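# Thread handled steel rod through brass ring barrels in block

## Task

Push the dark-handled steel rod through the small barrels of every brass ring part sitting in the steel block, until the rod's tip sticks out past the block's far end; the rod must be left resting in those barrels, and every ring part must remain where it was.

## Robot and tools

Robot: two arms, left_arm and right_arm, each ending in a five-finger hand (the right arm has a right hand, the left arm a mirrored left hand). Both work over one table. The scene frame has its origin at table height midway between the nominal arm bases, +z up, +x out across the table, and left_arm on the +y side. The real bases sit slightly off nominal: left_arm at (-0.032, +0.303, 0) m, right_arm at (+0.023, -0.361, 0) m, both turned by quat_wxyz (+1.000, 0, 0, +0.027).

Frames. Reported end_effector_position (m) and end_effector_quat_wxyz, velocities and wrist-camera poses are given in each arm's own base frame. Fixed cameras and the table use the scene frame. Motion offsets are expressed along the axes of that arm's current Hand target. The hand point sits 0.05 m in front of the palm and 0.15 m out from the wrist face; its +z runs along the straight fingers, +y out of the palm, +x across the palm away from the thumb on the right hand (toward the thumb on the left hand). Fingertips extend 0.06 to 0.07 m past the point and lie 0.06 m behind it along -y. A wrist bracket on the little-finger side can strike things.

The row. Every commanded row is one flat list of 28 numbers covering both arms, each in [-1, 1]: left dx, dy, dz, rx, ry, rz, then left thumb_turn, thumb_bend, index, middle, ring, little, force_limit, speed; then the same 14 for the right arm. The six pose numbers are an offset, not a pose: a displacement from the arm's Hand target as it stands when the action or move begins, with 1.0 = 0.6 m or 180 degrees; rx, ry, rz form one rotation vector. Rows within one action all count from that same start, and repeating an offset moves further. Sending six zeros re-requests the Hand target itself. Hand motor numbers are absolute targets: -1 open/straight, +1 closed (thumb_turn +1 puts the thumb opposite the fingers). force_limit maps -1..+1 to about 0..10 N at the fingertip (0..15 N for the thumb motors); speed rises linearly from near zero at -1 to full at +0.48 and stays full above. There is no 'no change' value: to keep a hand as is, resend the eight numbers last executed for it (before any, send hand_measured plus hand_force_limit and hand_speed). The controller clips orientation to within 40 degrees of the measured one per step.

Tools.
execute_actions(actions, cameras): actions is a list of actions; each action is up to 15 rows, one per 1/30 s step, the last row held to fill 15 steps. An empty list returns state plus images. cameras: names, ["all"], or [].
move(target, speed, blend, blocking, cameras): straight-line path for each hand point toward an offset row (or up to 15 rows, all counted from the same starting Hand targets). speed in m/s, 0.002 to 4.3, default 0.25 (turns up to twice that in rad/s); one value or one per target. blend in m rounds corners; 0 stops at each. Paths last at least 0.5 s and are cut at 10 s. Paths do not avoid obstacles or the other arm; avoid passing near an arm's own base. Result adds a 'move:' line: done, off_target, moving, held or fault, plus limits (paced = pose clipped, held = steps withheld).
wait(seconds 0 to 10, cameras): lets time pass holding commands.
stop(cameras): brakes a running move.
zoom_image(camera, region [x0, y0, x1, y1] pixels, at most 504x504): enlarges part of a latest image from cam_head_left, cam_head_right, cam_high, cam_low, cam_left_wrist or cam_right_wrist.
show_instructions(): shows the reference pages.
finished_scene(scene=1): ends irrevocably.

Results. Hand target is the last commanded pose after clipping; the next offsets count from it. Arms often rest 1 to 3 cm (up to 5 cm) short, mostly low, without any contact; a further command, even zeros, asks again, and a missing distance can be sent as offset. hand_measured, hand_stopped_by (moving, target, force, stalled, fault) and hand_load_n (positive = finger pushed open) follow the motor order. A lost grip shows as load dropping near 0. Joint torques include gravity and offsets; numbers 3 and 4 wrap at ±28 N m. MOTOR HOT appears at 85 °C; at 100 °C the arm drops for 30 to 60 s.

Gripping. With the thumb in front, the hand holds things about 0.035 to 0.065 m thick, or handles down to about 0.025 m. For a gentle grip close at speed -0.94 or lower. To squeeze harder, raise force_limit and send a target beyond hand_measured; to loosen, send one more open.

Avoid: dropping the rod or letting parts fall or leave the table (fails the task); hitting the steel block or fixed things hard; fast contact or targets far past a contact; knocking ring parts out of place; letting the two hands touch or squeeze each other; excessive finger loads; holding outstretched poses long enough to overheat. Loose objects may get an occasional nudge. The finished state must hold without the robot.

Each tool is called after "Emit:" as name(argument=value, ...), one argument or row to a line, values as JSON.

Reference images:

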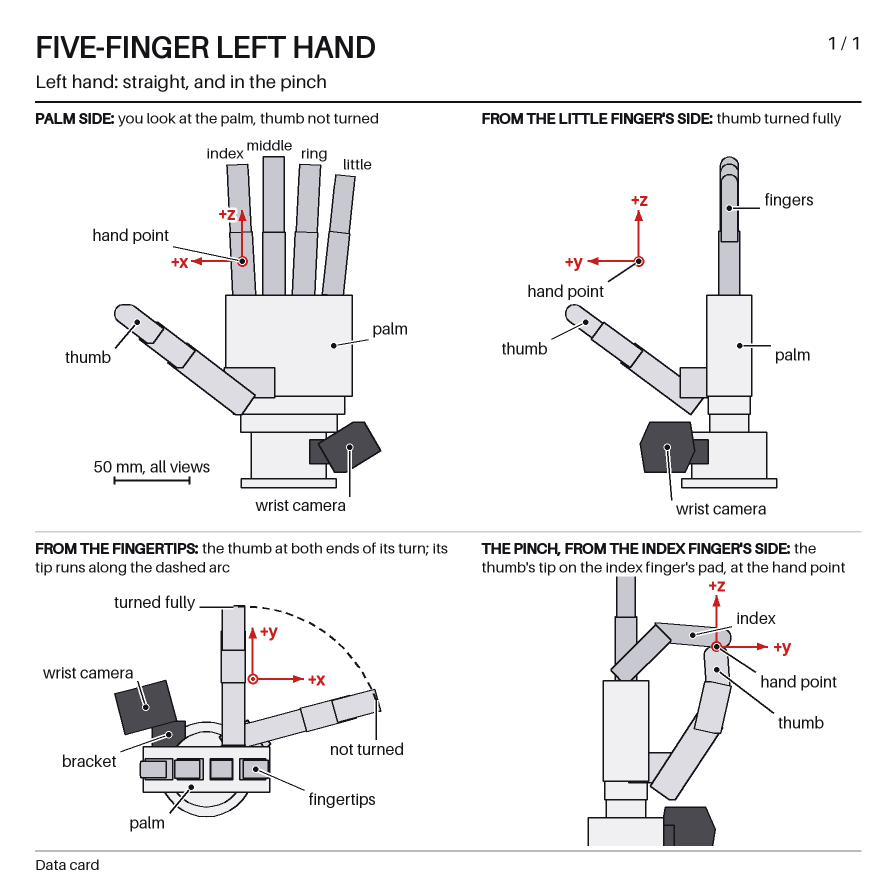

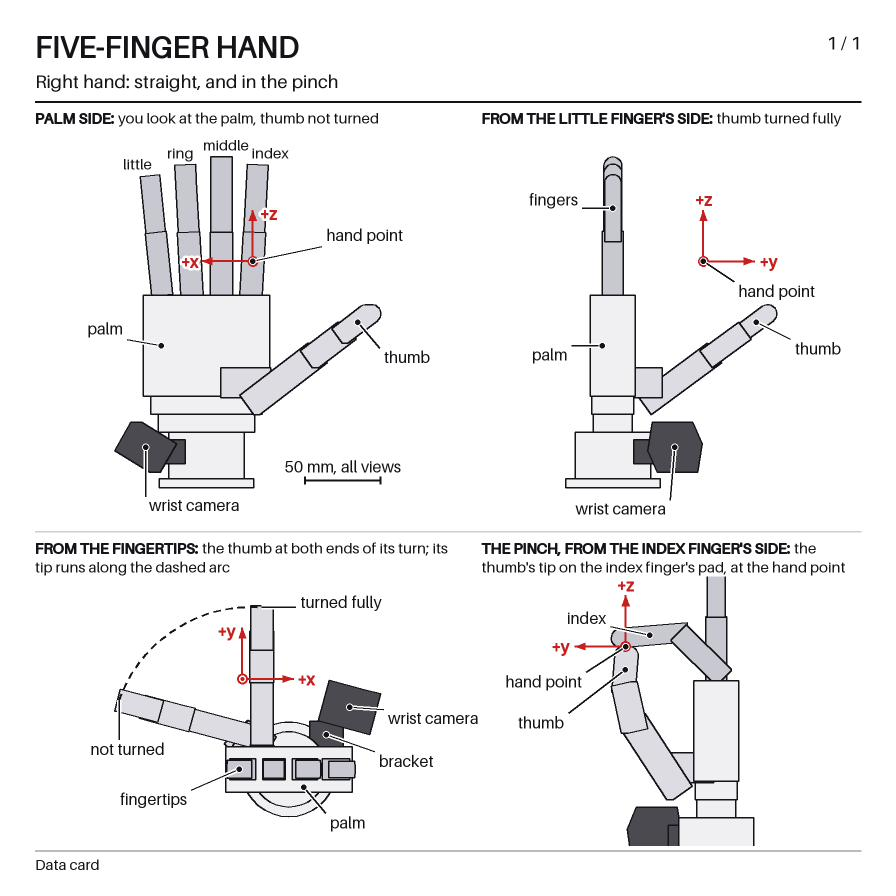

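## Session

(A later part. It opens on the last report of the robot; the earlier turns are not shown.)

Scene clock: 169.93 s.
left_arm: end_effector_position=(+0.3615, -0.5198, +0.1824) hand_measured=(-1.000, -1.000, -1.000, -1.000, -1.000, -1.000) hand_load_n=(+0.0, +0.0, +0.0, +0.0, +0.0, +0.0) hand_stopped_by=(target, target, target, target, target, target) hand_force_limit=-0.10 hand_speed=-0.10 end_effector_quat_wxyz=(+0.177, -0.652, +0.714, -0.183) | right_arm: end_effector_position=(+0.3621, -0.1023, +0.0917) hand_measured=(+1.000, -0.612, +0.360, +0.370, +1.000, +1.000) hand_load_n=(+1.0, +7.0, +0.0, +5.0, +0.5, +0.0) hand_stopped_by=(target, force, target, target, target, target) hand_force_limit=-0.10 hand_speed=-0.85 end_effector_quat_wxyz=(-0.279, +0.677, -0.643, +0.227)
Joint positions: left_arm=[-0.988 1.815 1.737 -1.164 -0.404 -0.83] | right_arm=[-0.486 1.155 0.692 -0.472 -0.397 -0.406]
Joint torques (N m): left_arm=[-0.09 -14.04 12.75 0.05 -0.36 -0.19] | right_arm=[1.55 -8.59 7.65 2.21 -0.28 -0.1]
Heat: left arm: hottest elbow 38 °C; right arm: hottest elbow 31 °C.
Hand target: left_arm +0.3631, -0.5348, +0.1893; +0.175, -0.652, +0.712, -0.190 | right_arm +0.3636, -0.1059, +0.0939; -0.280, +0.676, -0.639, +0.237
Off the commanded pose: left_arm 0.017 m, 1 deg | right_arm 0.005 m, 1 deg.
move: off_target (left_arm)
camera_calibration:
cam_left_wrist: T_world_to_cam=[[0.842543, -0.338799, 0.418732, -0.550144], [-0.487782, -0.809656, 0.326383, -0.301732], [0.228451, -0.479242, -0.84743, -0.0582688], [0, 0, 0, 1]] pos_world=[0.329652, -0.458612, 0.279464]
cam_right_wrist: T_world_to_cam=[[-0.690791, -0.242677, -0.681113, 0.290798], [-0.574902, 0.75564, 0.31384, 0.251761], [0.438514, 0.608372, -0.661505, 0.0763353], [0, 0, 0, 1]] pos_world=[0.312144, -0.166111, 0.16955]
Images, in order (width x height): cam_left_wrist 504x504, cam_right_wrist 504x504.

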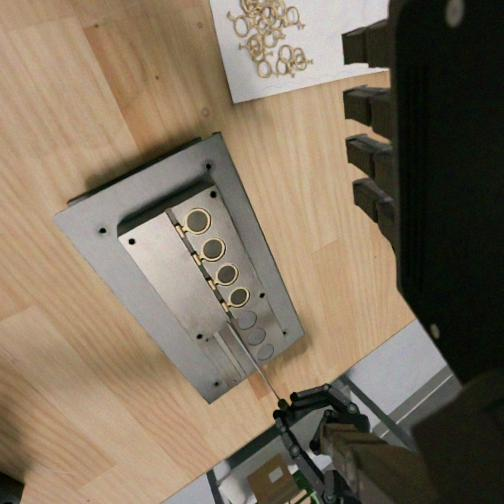

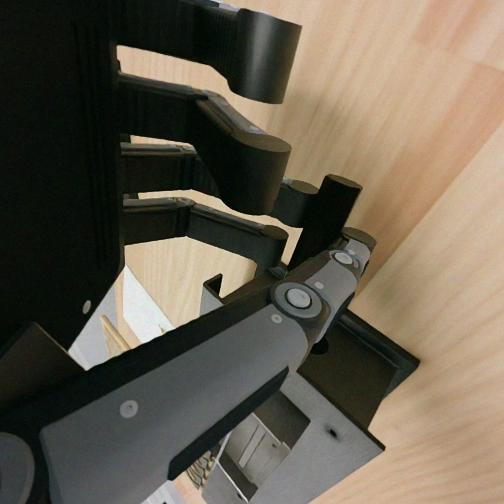

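Emit:
move(
  target=[
    [0,0,0,0,0,0,-1,-1,-1,-1,-1,-1,-0.1,-0.1,0.02541,-0.05779,-0.01582,-0.0001,0.01243,0.0036,1,-0.05,0.36,0.37,1,1,-0.1,-0.85],
    [0,0,0,0,0,0,-1,-1,-1,-1,-1,-1,-0.1,-0.1,0.0001,0.0011,0.0012,-0.0001,0.01243,0.0036,1,-0.05,0.36,0.37,1,1,-0.1,-0.85],
  ],
  speed=0.08,
  blend=[0.01, 0],
  cameras=["cam_left_wrist", "cam_right_wrist"],
)

Emit:
zoom_image(
  camera="cam_left_wrist",
  region=[205, 290, 255, 340],
)

Emit:
zoom_image(
  camera="cam_right_wrist",
  region=[190, 434, 240, 484],
)

Emit:
zoom_image(
  camera="cam_left_wrist",
  region=[225, 310, 305, 420],
)

Scene clock: 174.10 s.
left_arm: end_effector_position=(+0.3615, -0.5198, +0.1824) hand_measured=(-1.000, -1.000, -1.000, -1.000, -1.000, -1.000) hand_load_n=(-0.5, -0.5, +0.0, +0.0, +0.0, +0.0) hand_stopped_by=(target, target, target, target, target, target) hand_force_limit=-0.10 hand_speed=-0.10 end_effector_quat_wxyz=(+0.177, -0.652, +0.714, -0.183) | right_arm: end_effector_position=(+0.3598, -0.1089, +0.0900) hand_measured=(+1.000, -0.612, +0.360, +0.370, +1.000, +1.000) hand_load_n=(+0.5, +7.0, +0.0, +5.0, +0.0, +0.5) hand_stopped_by=(target, force, target, target, target, target) hand_force_limit=-0.10 hand_speed=-0.85 end_effector_quat_wxyz=(-0.264, +0.670, -0.650, +0.242)
Joint positions: left_arm=[-0.988 1.815 1.737 -1.164 -0.404 -0.83] | right_arm=[-0.486 1.139 0.677 -0.452 -0.355 -0.396]
Joint torques (N m): left_arm=[-0.15 -14.1 12.77 0.03 -0.36 -0.19] | right_arm=[2.96 -8.53 7.79 2.28 -0.07 0.15]
Heat: left arm: hottest elbow 38 °C; right arm: hottest elbow 31 °C.
Hand target: left_arm +0.3631, -0.5348, +0.1893; +0.175, -0.652, +0.712, -0.190 | right_arm +0.3637, -0.1059, +0.0929; -0.268, +0.668, -0.648, +0.248
Off the commanded pose: left_arm 0.017 m, 1 deg | right_arm 0.006 m, 1 deg.
move: off_target (left_arm)
camera_calibration:
cam_left_wrist: T_world_to_cam=[[0.842543, -0.338799, 0.418732, -0.550144], [-0.487782, -0.809656, 0.326383, -0.301732], [0.228451, -0.479242, -0.84743, -0.0582688], [0, 0, 0, 1]] pos_world=[0.329652, -0.458612, 0.279464]
cam_right_wrist: T_world_to_cam=[[-0.697768, -0.241955, -0.674223, 0.288489], [-0.55, 0.783987, 0.287862, 0.252485], [0.458933, 0.571684, -0.680116, 0.0705639], [0, 0, 0, 1]] pos_world=[0.307781, -0.168484, 0.169817]
Images, in order (width x height): cam_left_wrist 504x504, cam_right_wrist 504x504.

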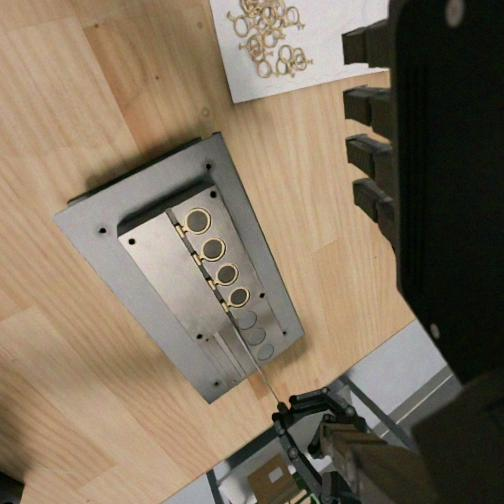

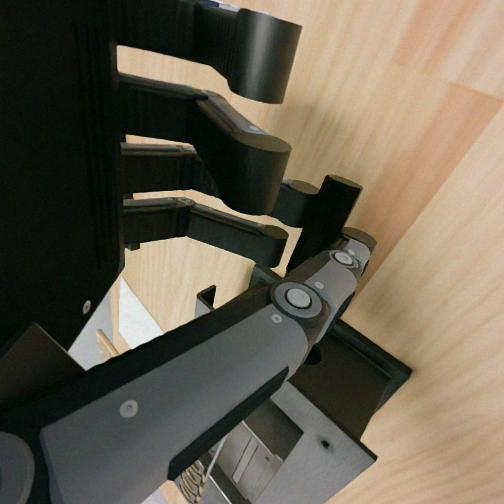

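Scaled by 10.080 from the camera's 504x504 image, which has a finer 720x720 frame.

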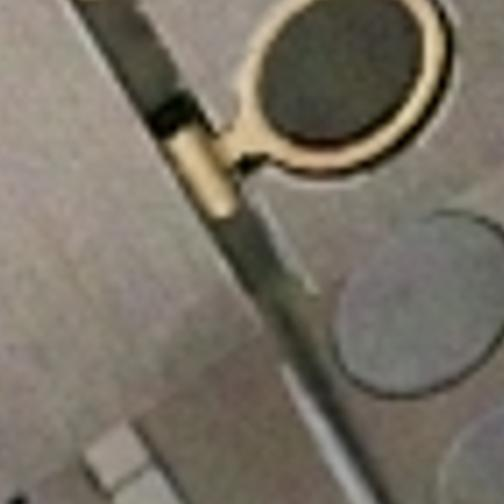

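Scaled by 10.080 from the camera's 504x504 image, which has a finer 720x720 frame.

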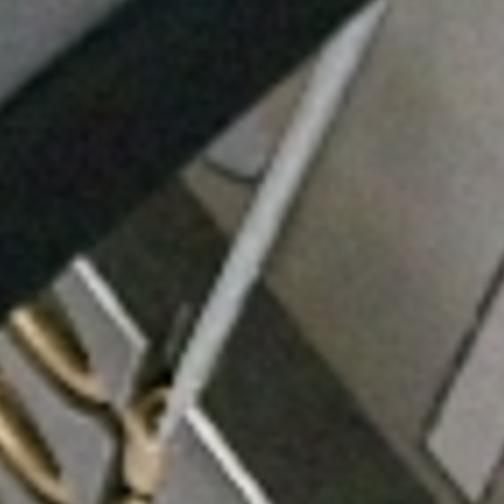

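Scaled by 4.582 from the camera's 504x504 image, which has a finer 720x720 frame.

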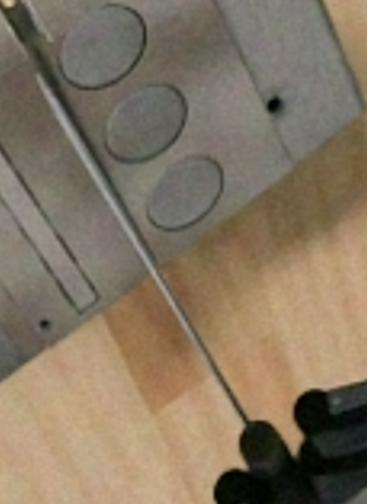

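Emit:
zoom_image(
  camera="cam_left_wrist",
  region=[222, 312, 247, 337],
)

Emit:
zoom_image(
  camera="cam_right_wrist",
  region=[197, 459, 222, 484],
)

Scaled by 20.160 from the camera's 504x504 image, which has a finer 720x720 frame.

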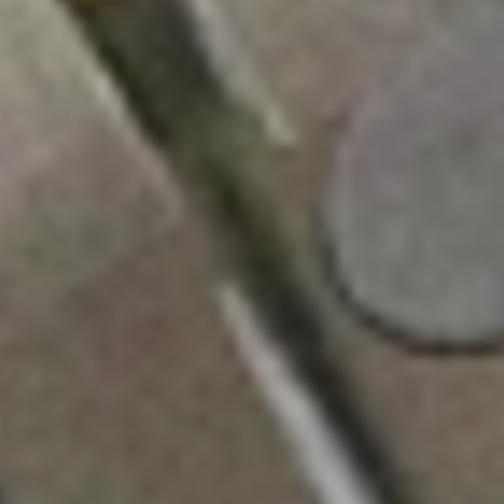

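Scaled by 20.160 from the camera's 504x504 image, which has a finer 720x720 frame.

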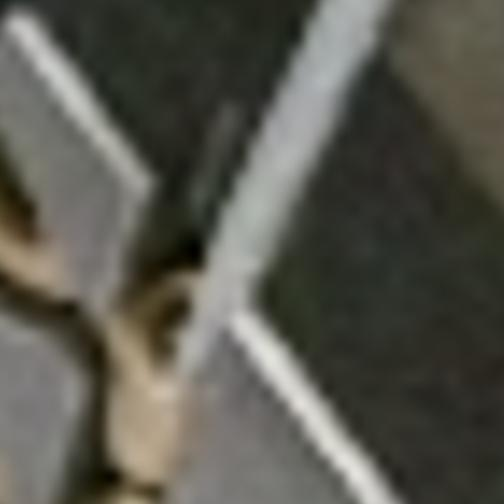

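Emit:
move(
  target=[
    [0,0,0,0,0,0,-1,-1,-1,-1,-1,-1,-0.1,-0.1,0.0089,-0.0526,-0.0082,-0.0004,0.00814,-0.00754,1,-0.05,0.36,0.37,1,1,-0.1,-0.85],
    [0,0,0,0,0,0,-1,-1,-1,-1,-1,-1,-0.1,-0.1,0.0002,-0.00423,0.00278,-0.0004,0.00814,-0.00754,1,-0.05,0.36,0.37,1,1,-0.1,-0.85],
  ],
  speed=0.08,
  blend=[0.01, 0],
  cameras=["cam_left_wrist", "cam_right_wrist"],
)

Emit:
zoom_image(
  camera="cam_left_wrist",
  region=[205, 290, 255, 340],
)

Emit:
zoom_image(
  camera="cam_right_wrist",
  region=[190, 434, 240, 484],
)

Emit:
zoom_image(
  camera="cam_left_wrist",
  region=[225, 310, 305, 420],
)

Scene clock: 177.43 s.
left_arm: end_effector_position=(+0.3615, -0.5198, +0.1824) hand_measured=(-1.000, -1.000, -1.000, -1.000, -1.000, -1.000) hand_load_n=(+0.0, +0.0, +0.0, +0.0, +0.0, +0.0) hand_stopped_by=(target, target, target, target, target, target) hand_force_limit=-0.10 hand_speed=-0.10 end_effector_quat_wxyz=(+0.177, -0.652, +0.714, -0.183) | right_arm: end_effector_position=(+0.3631, -0.1081, +0.0903) hand_measured=(+1.000, -0.612, +0.360, +0.370, +1.000, +1.000) hand_load_n=(+0.5, +7.0, +0.0, +5.0, +0.0, +0.0) hand_stopped_by=(target, force, target, target, target, target) hand_force_limit=-0.10 hand_speed=-0.85 end_effector_quat_wxyz=(-0.252, +0.674, -0.646, +0.253)
Joint positions: left_arm=[-0.988 1.815 1.737 -1.164 -0.404 -0.83] | right_arm=[-0.461 1.135 0.677 -0.441 -0.314 -0.393]
Joint torques (N m): left_arm=[-0.03 -14.04 12.77 0.05 -0.36 -0.19] | right_arm=[2.73 -8.23 7.77 2.29 -0.14 0.1]
Heat: left arm: hottest elbow 38 °C; right arm: hottest elbow 31 °C.
Hand target: left_arm +0.3631, -0.5348, +0.1893; +0.175, -0.652, +0.712, -0.190 | right_arm +0.3666, -0.1060, +0.0933; -0.257, +0.672, -0.644, +0.260
Off the commanded pose: left_arm 0.017 m, 1 deg | right_arm 0.005 m, 1 deg.
move: off_target (left_arm)
camera_calibration:
cam_left_wrist: T_world_to_cam=[[0.842543, -0.338799, 0.418732, -0.550144], [-0.487782, -0.809656, 0.326383, -0.301732], [0.228451, -0.479242, -0.84743, -0.0582688], [0, 0, 0, 1]] pos_world=[0.329652, -0.458612, 0.279464]
cam_right_wrist: T_world_to_cam=[[-0.699712, -0.262426, -0.664481, 0.28873], [-0.547509, 0.79447, 0.262775, 0.256132], [0.458951, 0.547677, -0.699581, 0.0679424], [0, 0, 0, 1]] pos_world=[0.311081, -0.16493, 0.172082]
Images, in order (width x height): cam_left_wrist 504x504, cam_right_wrist 504x504.

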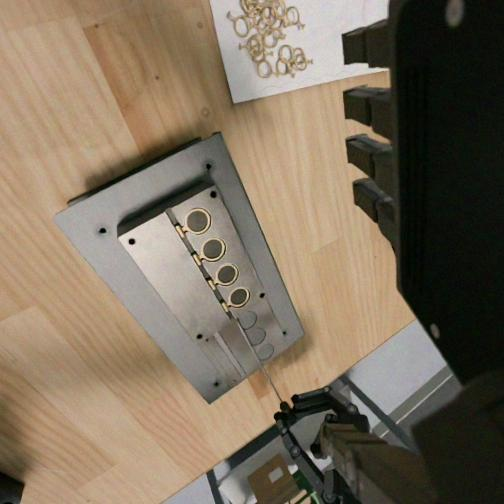

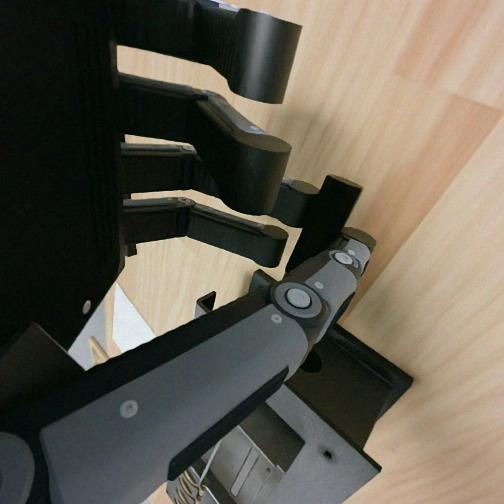

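Scaled by 10.080 from the camera's 504x504 image, which has a finer 720x720 frame.

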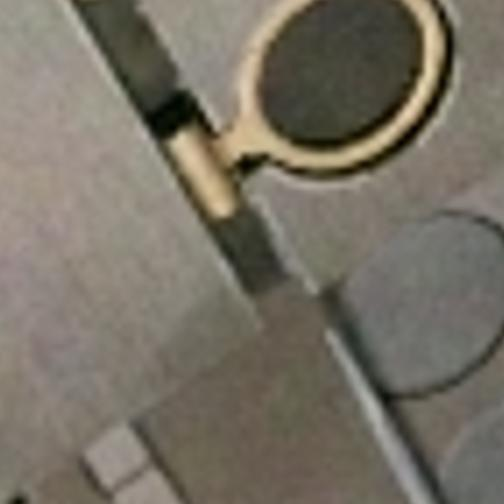

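Scaled by 10.080 from the camera's 504x504 image, which has a finer 720x720 frame.

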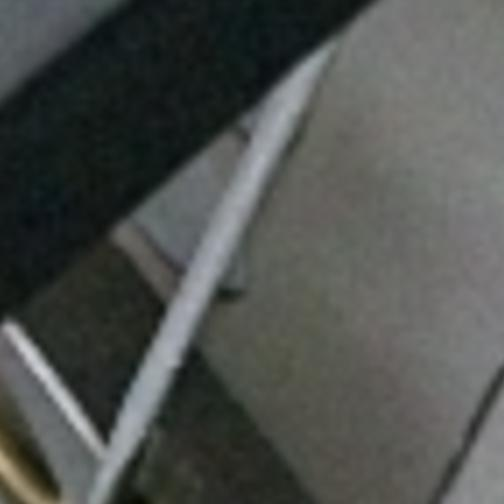

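Scaled by 4.582 from the camera's 504x504 image, which has a finer 720x720 frame.

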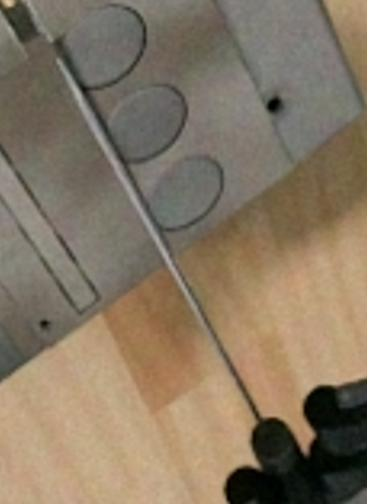

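Emit:
zoom_image(
  camera="cam_left_wrist",
  region=[225, 310, 250, 335],
)

Emit:
zoom_image(
  camera="cam_right_wrist",
  region=[187, 464, 222, 499],
)

Scaled by 20.160 from the camera's 504x504 image, which has a finer 720x720 frame.

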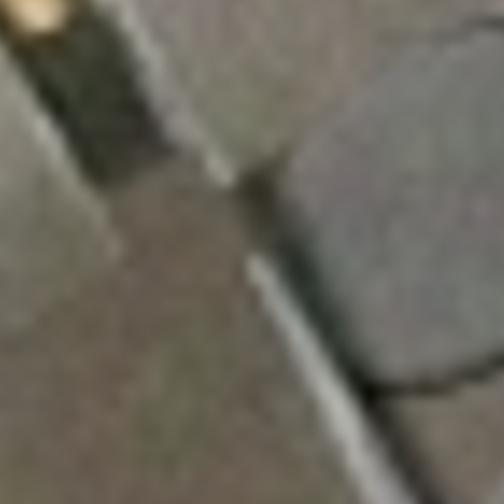

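Scaled by 14.400 from the camera's 504x504 image, which has a finer 720x720 frame.

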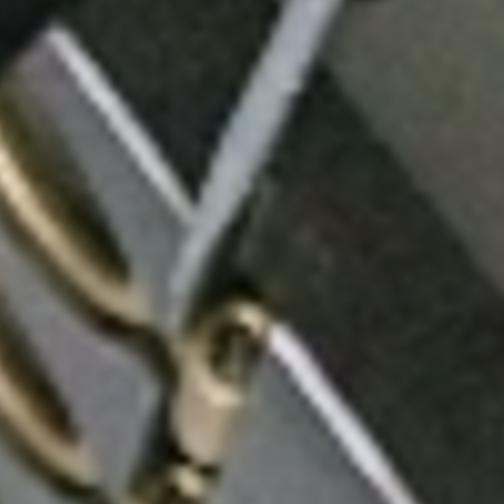

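Emit:
move(
  target=[0,0,0,0,0,0,-1,-1,-1,-1,-1,-1,-0.1,-0.1,-0.0018,0.0067,0.0073,0.0001,-0.00366,-0.00394,1,-0.05,0.36,0.37,1,1,-0.1,-0.85],
  speed=0.05,
  cameras=["cam_left_wrist", "cam_right_wrist"],
)

Emit:
zoom_image(
  camera="cam_left_wrist",
  region=[225, 310, 250, 335],
)

Emit:
zoom_image(
  camera="cam_right_wrist",
  region=[187, 464, 222, 499],
)

Emit:
zoom_image(
  camera="cam_left_wrist",
  region=[225, 310, 305, 420],
)

Scene clock: 181.30 s.
left_arm: end_effector_position=(+0.3615, -0.5198, +0.1824) hand_measured=(-1.000, -1.000, -1.000, -1.000, -1.000, -1.000) hand_load_n=(-0.5, +0.0, +0.0, +0.0, +0.0, +0.0) hand_stopped_by=(target, target, target, target, target, target) hand_force_limit=-0.10 hand_speed=-0.10 end_effector_quat_wxyz=(+0.177, -0.652, +0.714, -0.183) | right_arm: end_effector_position=(+0.3641, -0.1073, +0.0889) hand_measured=(+1.000, -0.612, +0.360, +0.370, +1.000, +1.000) hand_load_n=(+0.5, +7.0, +0.0, +5.0, +0.0, +0.0) hand_stopped_by=(target, force, target, target, target, target) hand_force_limit=-0.10 hand_speed=-0.85 end_effector_quat_wxyz=(-0.256, +0.674, -0.644, +0.255)
Joint positions: left_arm=[-0.988 1.815 1.737 -1.164 -0.404 -0.83] | right_arm=[-0.461 1.135 0.669 -0.425 -0.32 -0.393]
Joint torques (N m): left_arm=[-0.09 -14.1 12.78 0.05 -0.37 -0.19] | right_arm=[2.67 -7.41 7.75 2.41 -0.33 -0.08]
Heat: left arm: hottest elbow 39 °C; right arm: hottest elbow 31 °C.
Hand target: left_arm +0.3631, -0.5348, +0.1893; +0.175, -0.652, +0.712, -0.190 | right_arm +0.3666, -0.1050, +0.0874; -0.259, +0.678, -0.638, +0.257
Off the commanded pose: left_arm 0.017 m, 1 deg | right_arm 0.004 m, 1 deg.
move: off_target (left_arm)
camera_calibration:
cam_left_wrist: T_world_to_cam=[[0.842543, -0.338799, 0.418732, -0.550144], [-0.487782, -0.809656, 0.326383, -0.301732], [0.228451, -0.479242, -0.84743, -0.0582688], [0, 0, 0, 1]] pos_world=[0.329652, -0.458612, 0.279464]
cam_right_wrist: T_world_to_cam=[[-0.692131, -0.264786, -0.671449, 0.286356], [-0.553301, 0.792015, 0.258013, 0.258583], [0.463479, 0.550092, -0.694684, 0.0642543], [0, 0, 0, 1]] pos_world=[0.31149, -0.164325, 0.170192]
Images, in order (width x height): cam_left_wrist 504x504, cam_right_wrist 504x504.

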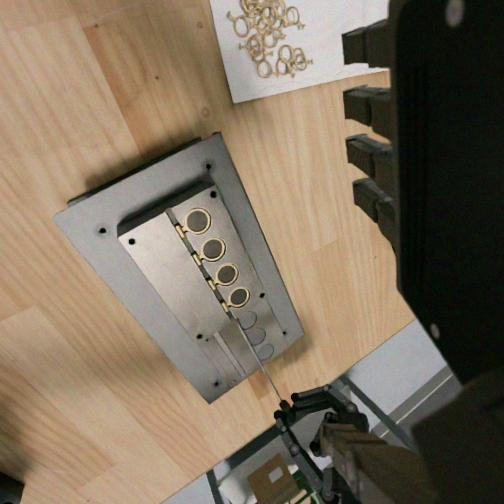

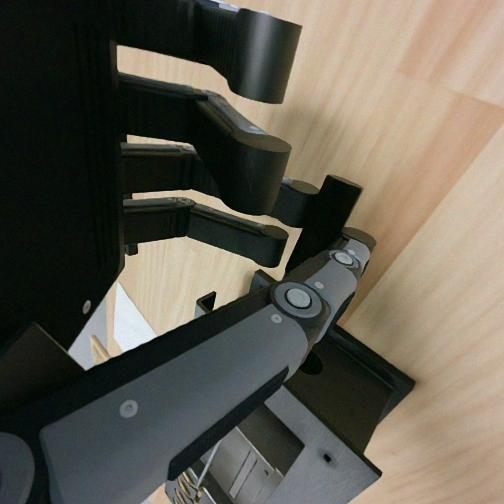

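Scaled by 20.160 from the camera's 504x504 image, which has a finer 720x720 frame.

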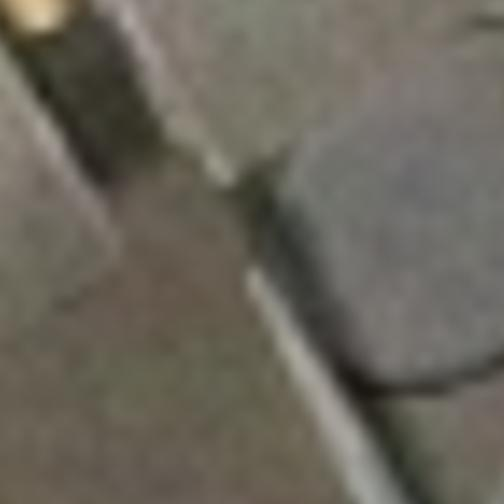

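Scaled by 14.400 from the camera's 504x504 image, which has a finer 720x720 frame.

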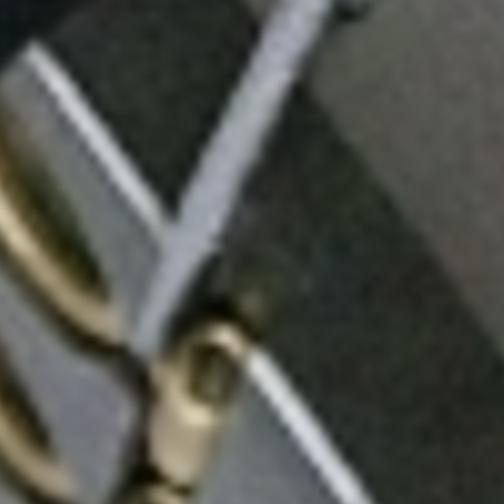

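Scaled by 4.582 from the camera's 504x504 image, which has a finer 720x720 frame.

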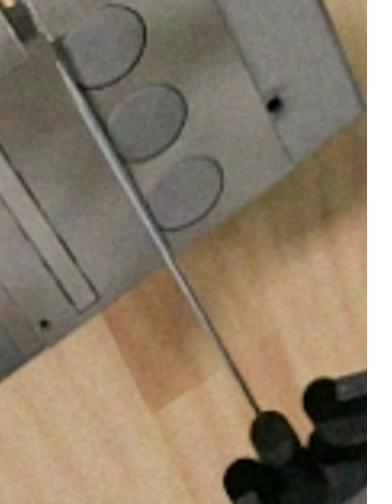

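Emit:
move(
  target=[
    [0,0,0,0,0,0,-1,-1,-1,-1,-1,-1,-0.1,-0.1,0.011,-0.0579,-0.0142,0,0,0,1,-0.05,0.36,0.37,1,1,-0.1,-0.85],
    [0,0,0,0,0,0,-1,-1,-1,-1,-1,-1,-0.1,-0.1,-0.001,-0.0003,0.001,0,0,0,1,-0.05,0.36,0.37,1,1,-0.1,-0.85],
  ],
  speed=0.08,
  blend=[0.01, 0],
  cameras=["cam_left_wrist", "cam_right_wrist"],
)

Emit:
zoom_image(
  camera="cam_left_wrist",
  region=[220, 310, 245, 335],
)

Emit:
zoom_image(
  camera="cam_right_wrist",
  region=[187, 464, 222, 499],
)

Emit:
zoom_image(
  camera="cam_left_wrist",
  region=[225, 310, 305, 420],
)

Scene clock: 183.40 s.
left_arm: end_effector_position=(+0.3615, -0.5198, +0.1824) hand_measured=(-1.000, -1.000, -1.000, -1.000, -1.000, -1.000) hand_load_n=(+0.0, +0.0, +0.0, -0.5, +0.0, +0.0) hand_stopped_by=(target, target, target, target, target, target) hand_force_limit=-0.10 hand_speed=-0.10 end_effector_quat_wxyz=(+0.177, -0.652, +0.714, -0.183) | right_arm: end_effector_position=(+0.3639, -0.1056, +0.0871) hand_measured=(+1.000, -0.612, +0.360, +0.370, +1.000, +1.000) hand_load_n=(+0.5, +7.0, +0.0, +5.0, +0.0, +0.0) hand_stopped_by=(target, force, target, target, target, target) hand_force_limit=-0.10 hand_speed=-0.85 end_effector_quat_wxyz=(-0.256, +0.675, -0.643, +0.254)
Joint positions: left_arm=[-0.988 1.815 1.737 -1.164 -0.404 -0.83] | right_arm=[-0.457 1.138 0.667 -0.423 -0.32 -0.393]
Joint torques (N m): left_arm=[-0.09 -14.1 12.78 0.02 -0.36 -0.19] | right_arm=[2.49 -7.77 7.83 2.29 -0.27 -0.06]
Heat: left arm: hottest elbow 39 °C; right arm: hottest elbow 31 °C.
Hand target: left_arm +0.3631, -0.5348, +0.1893; +0.175, -0.652, +0.712, -0.190 | right_arm +0.3671, -0.1045, +0.0872; -0.259, +0.678, -0.638, +0.258
Off the commanded pose: left_arm 0.017 m, 1 deg | right_arm 0.003 m, 1 deg.
move: off_target (left_arm)
camera_calibration:
cam_left_wrist: T_world_to_cam=[[0.842543, -0.338799, 0.418732, -0.550144], [-0.487782, -0.809656, 0.326383, -0.301732], [0.228451, -0.479242, -0.84743, -0.0582688], [0, 0, 0, 1]] pos_world=[0.329652, -0.458612, 0.279464]
cam_right_wrist: T_world_to_cam=[[-0.692944, -0.266513, -0.669925, 0.285477], [-0.55561, 0.789548, 0.260599, 0.258032], [0.459485, 0.552798, -0.69519, 0.0639903], [0, 0, 0, 1]] pos_world=[0.311782, -0.163019, 0.168491]
Images, in order (width x height): cam_left_wrist 504x504, cam_right_wrist 504x504.

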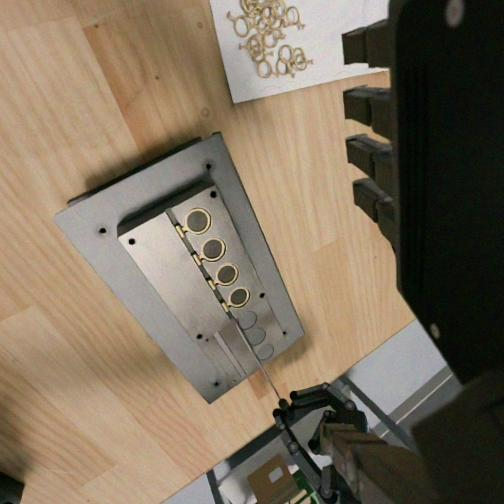

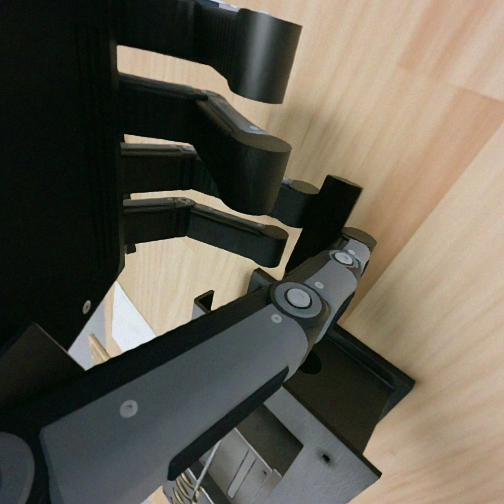

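Scaled by 20.160 from the camera's 504x504 image, which has a finer 720x720 frame.

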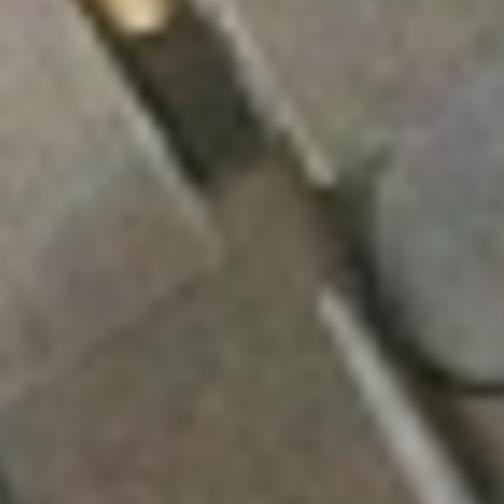

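Scaled by 14.400 from the camera's 504x504 image, which has a finer 720x720 frame.

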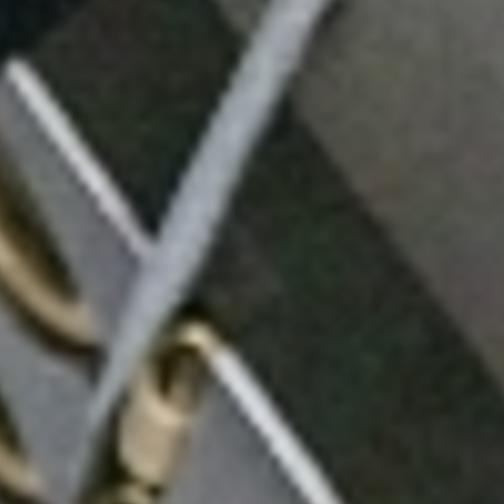

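Scaled by 4.582 from the camera's 504x504 image, which has a finer 720x720 frame.

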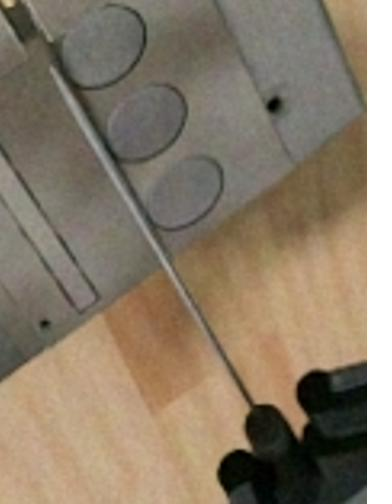

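Emit:
move(
  target=[0,0,0,0,0,0,-1,-1,-1,-1,-1,-1,-0.1,-0.1,0,0,0,0,0,0,1,-0.05,0.44,0.37,1,1,-0.45,-0.94],
  speed=0.05,
  cameras=["cam_left_wrist", "cam_right_wrist"],
)

Emit:
zoom_image(
  camera="cam_left_wrist",
  region=[225, 310, 305, 430],
)

Scene clock: 185.83 s.
left_arm: end_effector_position=(+0.3615, -0.5198, +0.1824) hand_measured=(-1.000, -1.000, -1.000, -1.000, -1.000, -1.000) hand_load_n=(+0.0, +0.0, +0.0, +0.0, +0.0, +0.0) hand_stopped_by=(target, target, target, target, target, target) hand_force_limit=-0.10 hand_speed=-0.10 end_effector_quat_wxyz=(+0.177, -0.652, +0.714, -0.183) | right_arm: end_effector_position=(+0.3639, -0.1056, +0.0871) hand_measured=(+1.000, -0.612, +0.440, +0.370, +1.000, +1.000) hand_load_n=(+0.5, +7.0, +0.0, +5.0, +0.0, +0.0) hand_stopped_by=(target, force, target, target, target, target) hand_force_limit=-0.45 hand_speed=-0.94 end_effector_quat_wxyz=(-0.256, +0.675, -0.643, +0.254)
Joint positions: left_arm=[-0.988 1.815 1.737 -1.164 -0.404 -0.83] | right_arm=[-0.457 1.138 0.667 -0.423 -0.32 -0.393]
Joint torques (N m): left_arm=[-0.15 -14.1 12.75 0.05 -0.36 -0.19] | right_arm=[2.55 -7.36 7.86 2.29 -0.26 -0.04]
Heat: left arm: hottest elbow 39 °C; right arm: hottest elbow 31 °C.
Hand target: left_arm +0.3631, -0.5348, +0.1893; +0.175, -0.652, +0.712, -0.190 | right_arm +0.3671, -0.1045, +0.0872; -0.259, +0.678, -0.638, +0.258
Off the commanded pose: left_arm 0.017 m, 1 deg | right_arm 0.003 m, 1 deg.
move: off_target (left_arm)
camera_calibration:
cam_left_wrist: T_world_to_cam=[[0.842543, -0.338799, 0.418732, -0.550144], [-0.487782, -0.809656, 0.326383, -0.301732], [0.228451, -0.479242, -0.84743, -0.0582688], [0, 0, 0, 1]] pos_world=[0.329652, -0.458612, 0.279464]
cam_right_wrist: T_world_to_cam=[[-0.692944, -0.266513, -0.669925, 0.285477], [-0.55561, 0.789548, 0.260599, 0.258032], [0.459485, 0.552798, -0.69519, 0.0639903], [0, 0, 0, 1]] pos_world=[0.311782, -0.163019, 0.168491]
Images, in order (width x height): cam_left_wrist 504x504, cam_right_wrist 504x504.

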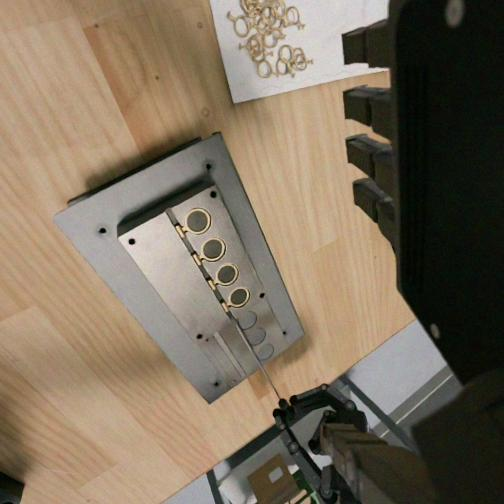

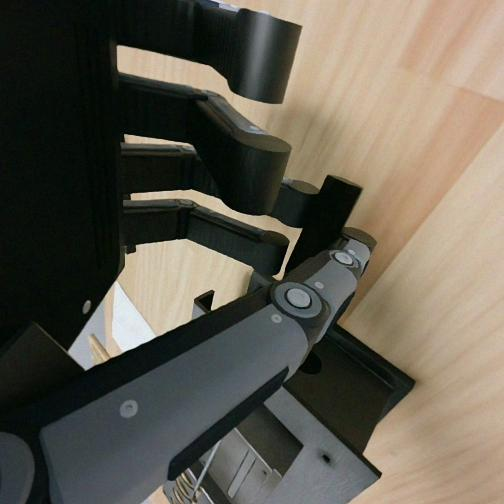

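Scaled by 4.200 from the camera's 504x504 image, which has a finer 720x720 frame.

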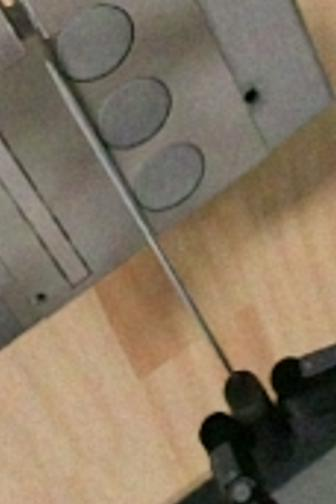

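Emit:
move(
  target=[0,0,0,0,0,0,-1,-1,-1,-1,-1,-1,-0.1,-0.1,0,0,0,0,0,0,1,-0.05,0.58,0.37,1,1,-0.45,-0.94],
  speed=0.05,
  cameras=["cam_left_wrist", "cam_right_wrist"],
)

Emit:
zoom_image(
  camera="cam_left_wrist",
  region=[225, 310, 305, 430],
)

Emit:
zoom_image(
  camera="cam_right_wrist",
  region=[187, 464, 222, 499],
)

Scene clock: 187.13 s.
left_arm: end_effector_position=(+0.3615, -0.5198, +0.1824) hand_measured=(-1.000, -1.000, -1.000, -1.000, -1.000, -1.000) hand_load_n=(-0.5, +0.0, +0.0, +0.0, +0.0, +0.0) hand_stopped_by=(target, target, target, target, target, target) hand_force_limit=-0.10 hand_speed=-0.10 end_effector_quat_wxyz=(+0.177, -0.652, +0.714, -0.183) | right_arm: end_effector_position=(+0.3639, -0.1056, +0.0871) hand_measured=(+1.000, -0.612, +0.580, +0.370, +1.000, +1.000) hand_load_n=(+0.5, +6.5, +0.5, +4.5, +0.5, +0.0) hand_stopped_by=(target, force, target, target, target, target) hand_force_limit=-0.45 hand_speed=-0.94 end_effector_quat_wxyz=(-0.256, +0.675, -0.643, +0.254)
Joint positions: left_arm=[-0.988 1.815 1.737 -1.164 -0.404 -0.83] | right_arm=[-0.457 1.138 0.667 -0.423 -0.32 -0.393]
Joint torques (N m): left_arm=[0.03 -14.1 12.74 0.05 -0.36 -0.19] | right_arm=[2.37 -7.47 7.9 2.33 -0.27 -0.05]
Heat: left arm: hottest elbow 39 °C; right arm: hottest elbow 31 °C.
Hand target: left_arm +0.3631, -0.5348, +0.1893; +0.175, -0.652, +0.712, -0.190 | right_arm +0.3671, -0.1045, +0.0872; -0.259, +0.678, -0.638, +0.258
Off the commanded pose: left_arm 0.017 m, 1 deg | right_arm 0.003 m, 1 deg.
move: off_target (left_arm)
camera_calibration:
cam_left_wrist: T_world_to_cam=[[0.842543, -0.338799, 0.418732, -0.550144], [-0.487782, -0.809656, 0.326383, -0.301732], [0.228451, -0.479242, -0.84743, -0.0582688], [0, 0, 0, 1]] pos_world=[0.329652, -0.458612, 0.279464]
cam_right_wrist: T_world_to_cam=[[-0.692944, -0.266513, -0.669925, 0.285477], [-0.55561, 0.789548, 0.260599, 0.258032], [0.459485, 0.552798, -0.69519, 0.0639903], [0, 0, 0, 1]] pos_world=[0.311782, -0.163019, 0.168491]
Images, in order (width x height): cam_left_wrist 504x504, cam_right_wrist 504x504.

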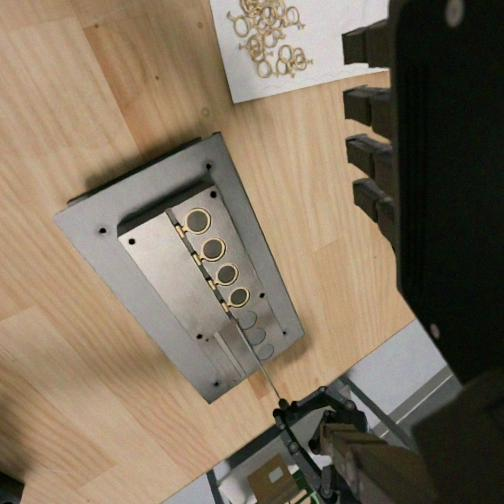

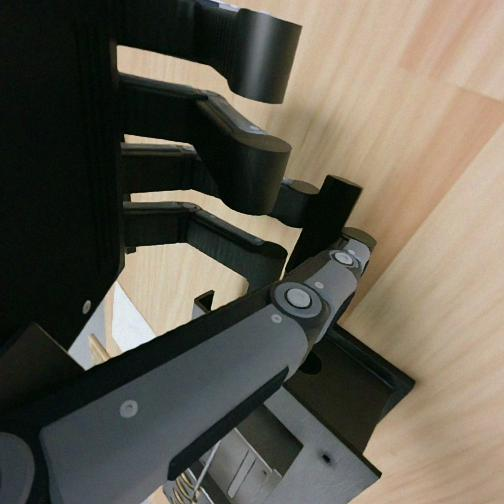

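Scaled by 4.200 from the camera's 504x504 image, which has a finer 720x720 frame.

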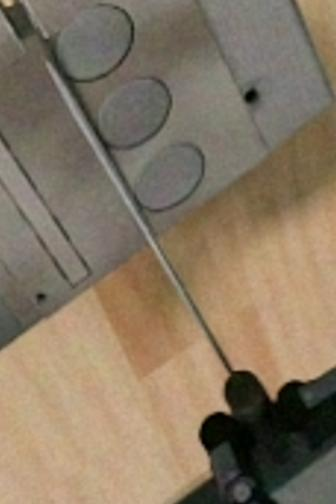

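Scaled by 14.400 from the camera's 504x504 image, which has a finer 720x720 frame.

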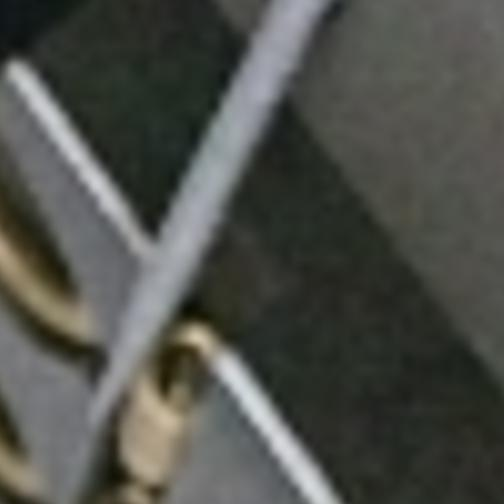

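Emit:
move(
  target=[0,0,0,0,0,0,-1,-1,-1,-1,-1,-1,-0.1,-0.1,0,0,0,0,0,0,1,-0.05,0.75,0.37,1,1,-0.45,-0.94],
  speed=0.05,
  cameras=["cam_left_wrist", "cam_right_wrist"],
)

Emit:
zoom_image(
  camera="cam_left_wrist",
  region=[225, 310, 305, 430],
)

Emit:
zoom_image(
  camera="cam_right_wrist",
  region=[187, 464, 222, 499],
)

Scene clock: 188.60 s.
left_arm: end_effector_position=(+0.3615, -0.5198, +0.1824) hand_measured=(-1.000, -1.000, -1.000, -1.000, -1.000, -1.000) hand_load_n=(+0.0, +0.0, +0.0, +0.0, +0.0, -0.5) hand_stopped_by=(target, target, target, target, target, target) hand_force_limit=-0.10 hand_speed=-0.10 end_effector_quat_wxyz=(+0.177, -0.652, +0.714, -0.183) | right_arm: end_effector_position=(+0.3639, -0.1056, +0.0871) hand_measured=(+1.000, -0.612, +0.750, +0.370, +1.000, +1.000) hand_load_n=(+0.5, +7.0, +0.0, +5.0, +0.0, +0.0) hand_stopped_by=(target, force, target, target, target, target) hand_force_limit=-0.45 hand_speed=-0.94 end_effector_quat_wxyz=(-0.256, +0.675, -0.643, +0.254)
Joint positions: left_arm=[-0.988 1.815 1.737 -1.164 -0.404 -0.83] | right_arm=[-0.457 1.138 0.667 -0.423 -0.32 -0.393]
Joint torques (N m): left_arm=[-0.03 -14.15 12.77 0.06 -0.36 -0.19] | right_arm=[2.43 -7.53 7.9 2.3 -0.27 -0.04]
Heat: left arm: hottest elbow 39 °C; right arm: hottest elbow 31 °C.
Hand target: left_arm +0.3631, -0.5348, +0.1893; +0.175, -0.652, +0.712, -0.190 | right_arm +0.3671, -0.1045, +0.0872; -0.259, +0.678, -0.638, +0.258
Off the commanded pose: left_arm 0.017 m, 1 deg | right_arm 0.003 m, 1 deg.
move: off_target (left_arm)
camera_calibration:
cam_left_wrist: T_world_to_cam=[[0.842543, -0.338799, 0.418732, -0.550144], [-0.487782, -0.809656, 0.326383, -0.301732], [0.228451, -0.479242, -0.84743, -0.0582688], [0, 0, 0, 1]] pos_world=[0.329652, -0.458612, 0.279464]
cam_right_wrist: T_world_to_cam=[[-0.692944, -0.266513, -0.669925, 0.285477], [-0.55561, 0.789548, 0.260599, 0.258032], [0.459485, 0.552798, -0.69519, 0.0639903], [0, 0, 0, 1]] pos_world=[0.311782, -0.163019, 0.168491]
Images, in order (width x height): cam_left_wrist 504x504, cam_right_wrist 504x504.

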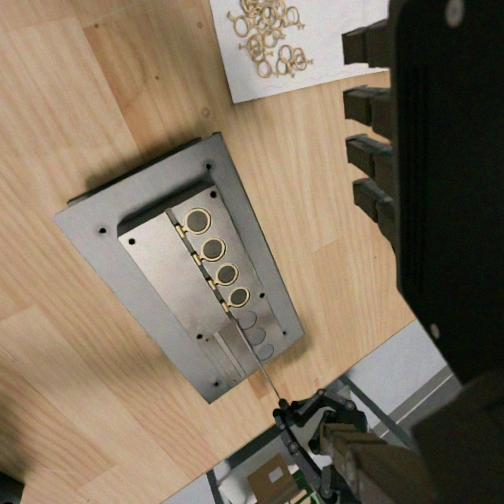

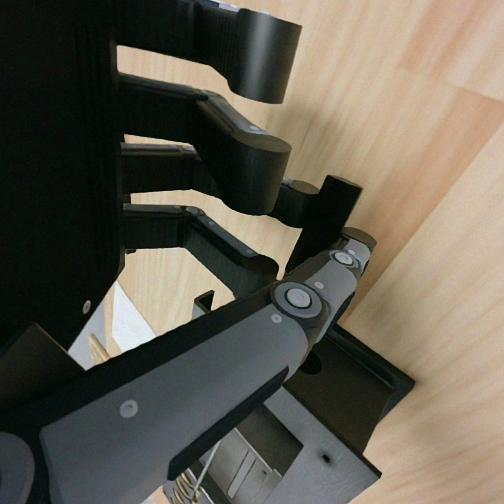

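Scaled by 4.200 from the camera's 504x504 image, which has a finer 720x720 frame.

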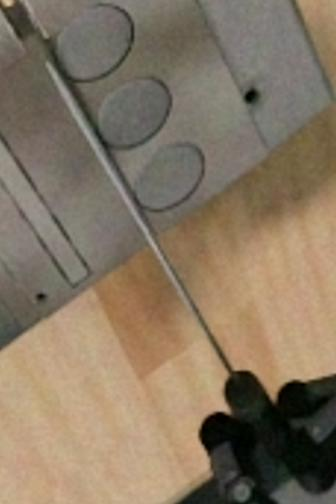

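Scaled by 14.400 from the camera's 504x504 image, which has a finer 720x720 frame.

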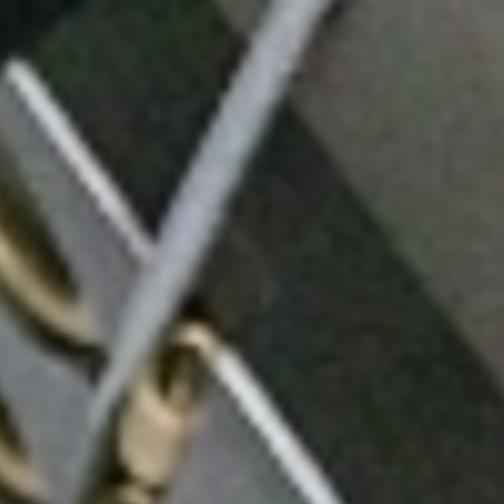

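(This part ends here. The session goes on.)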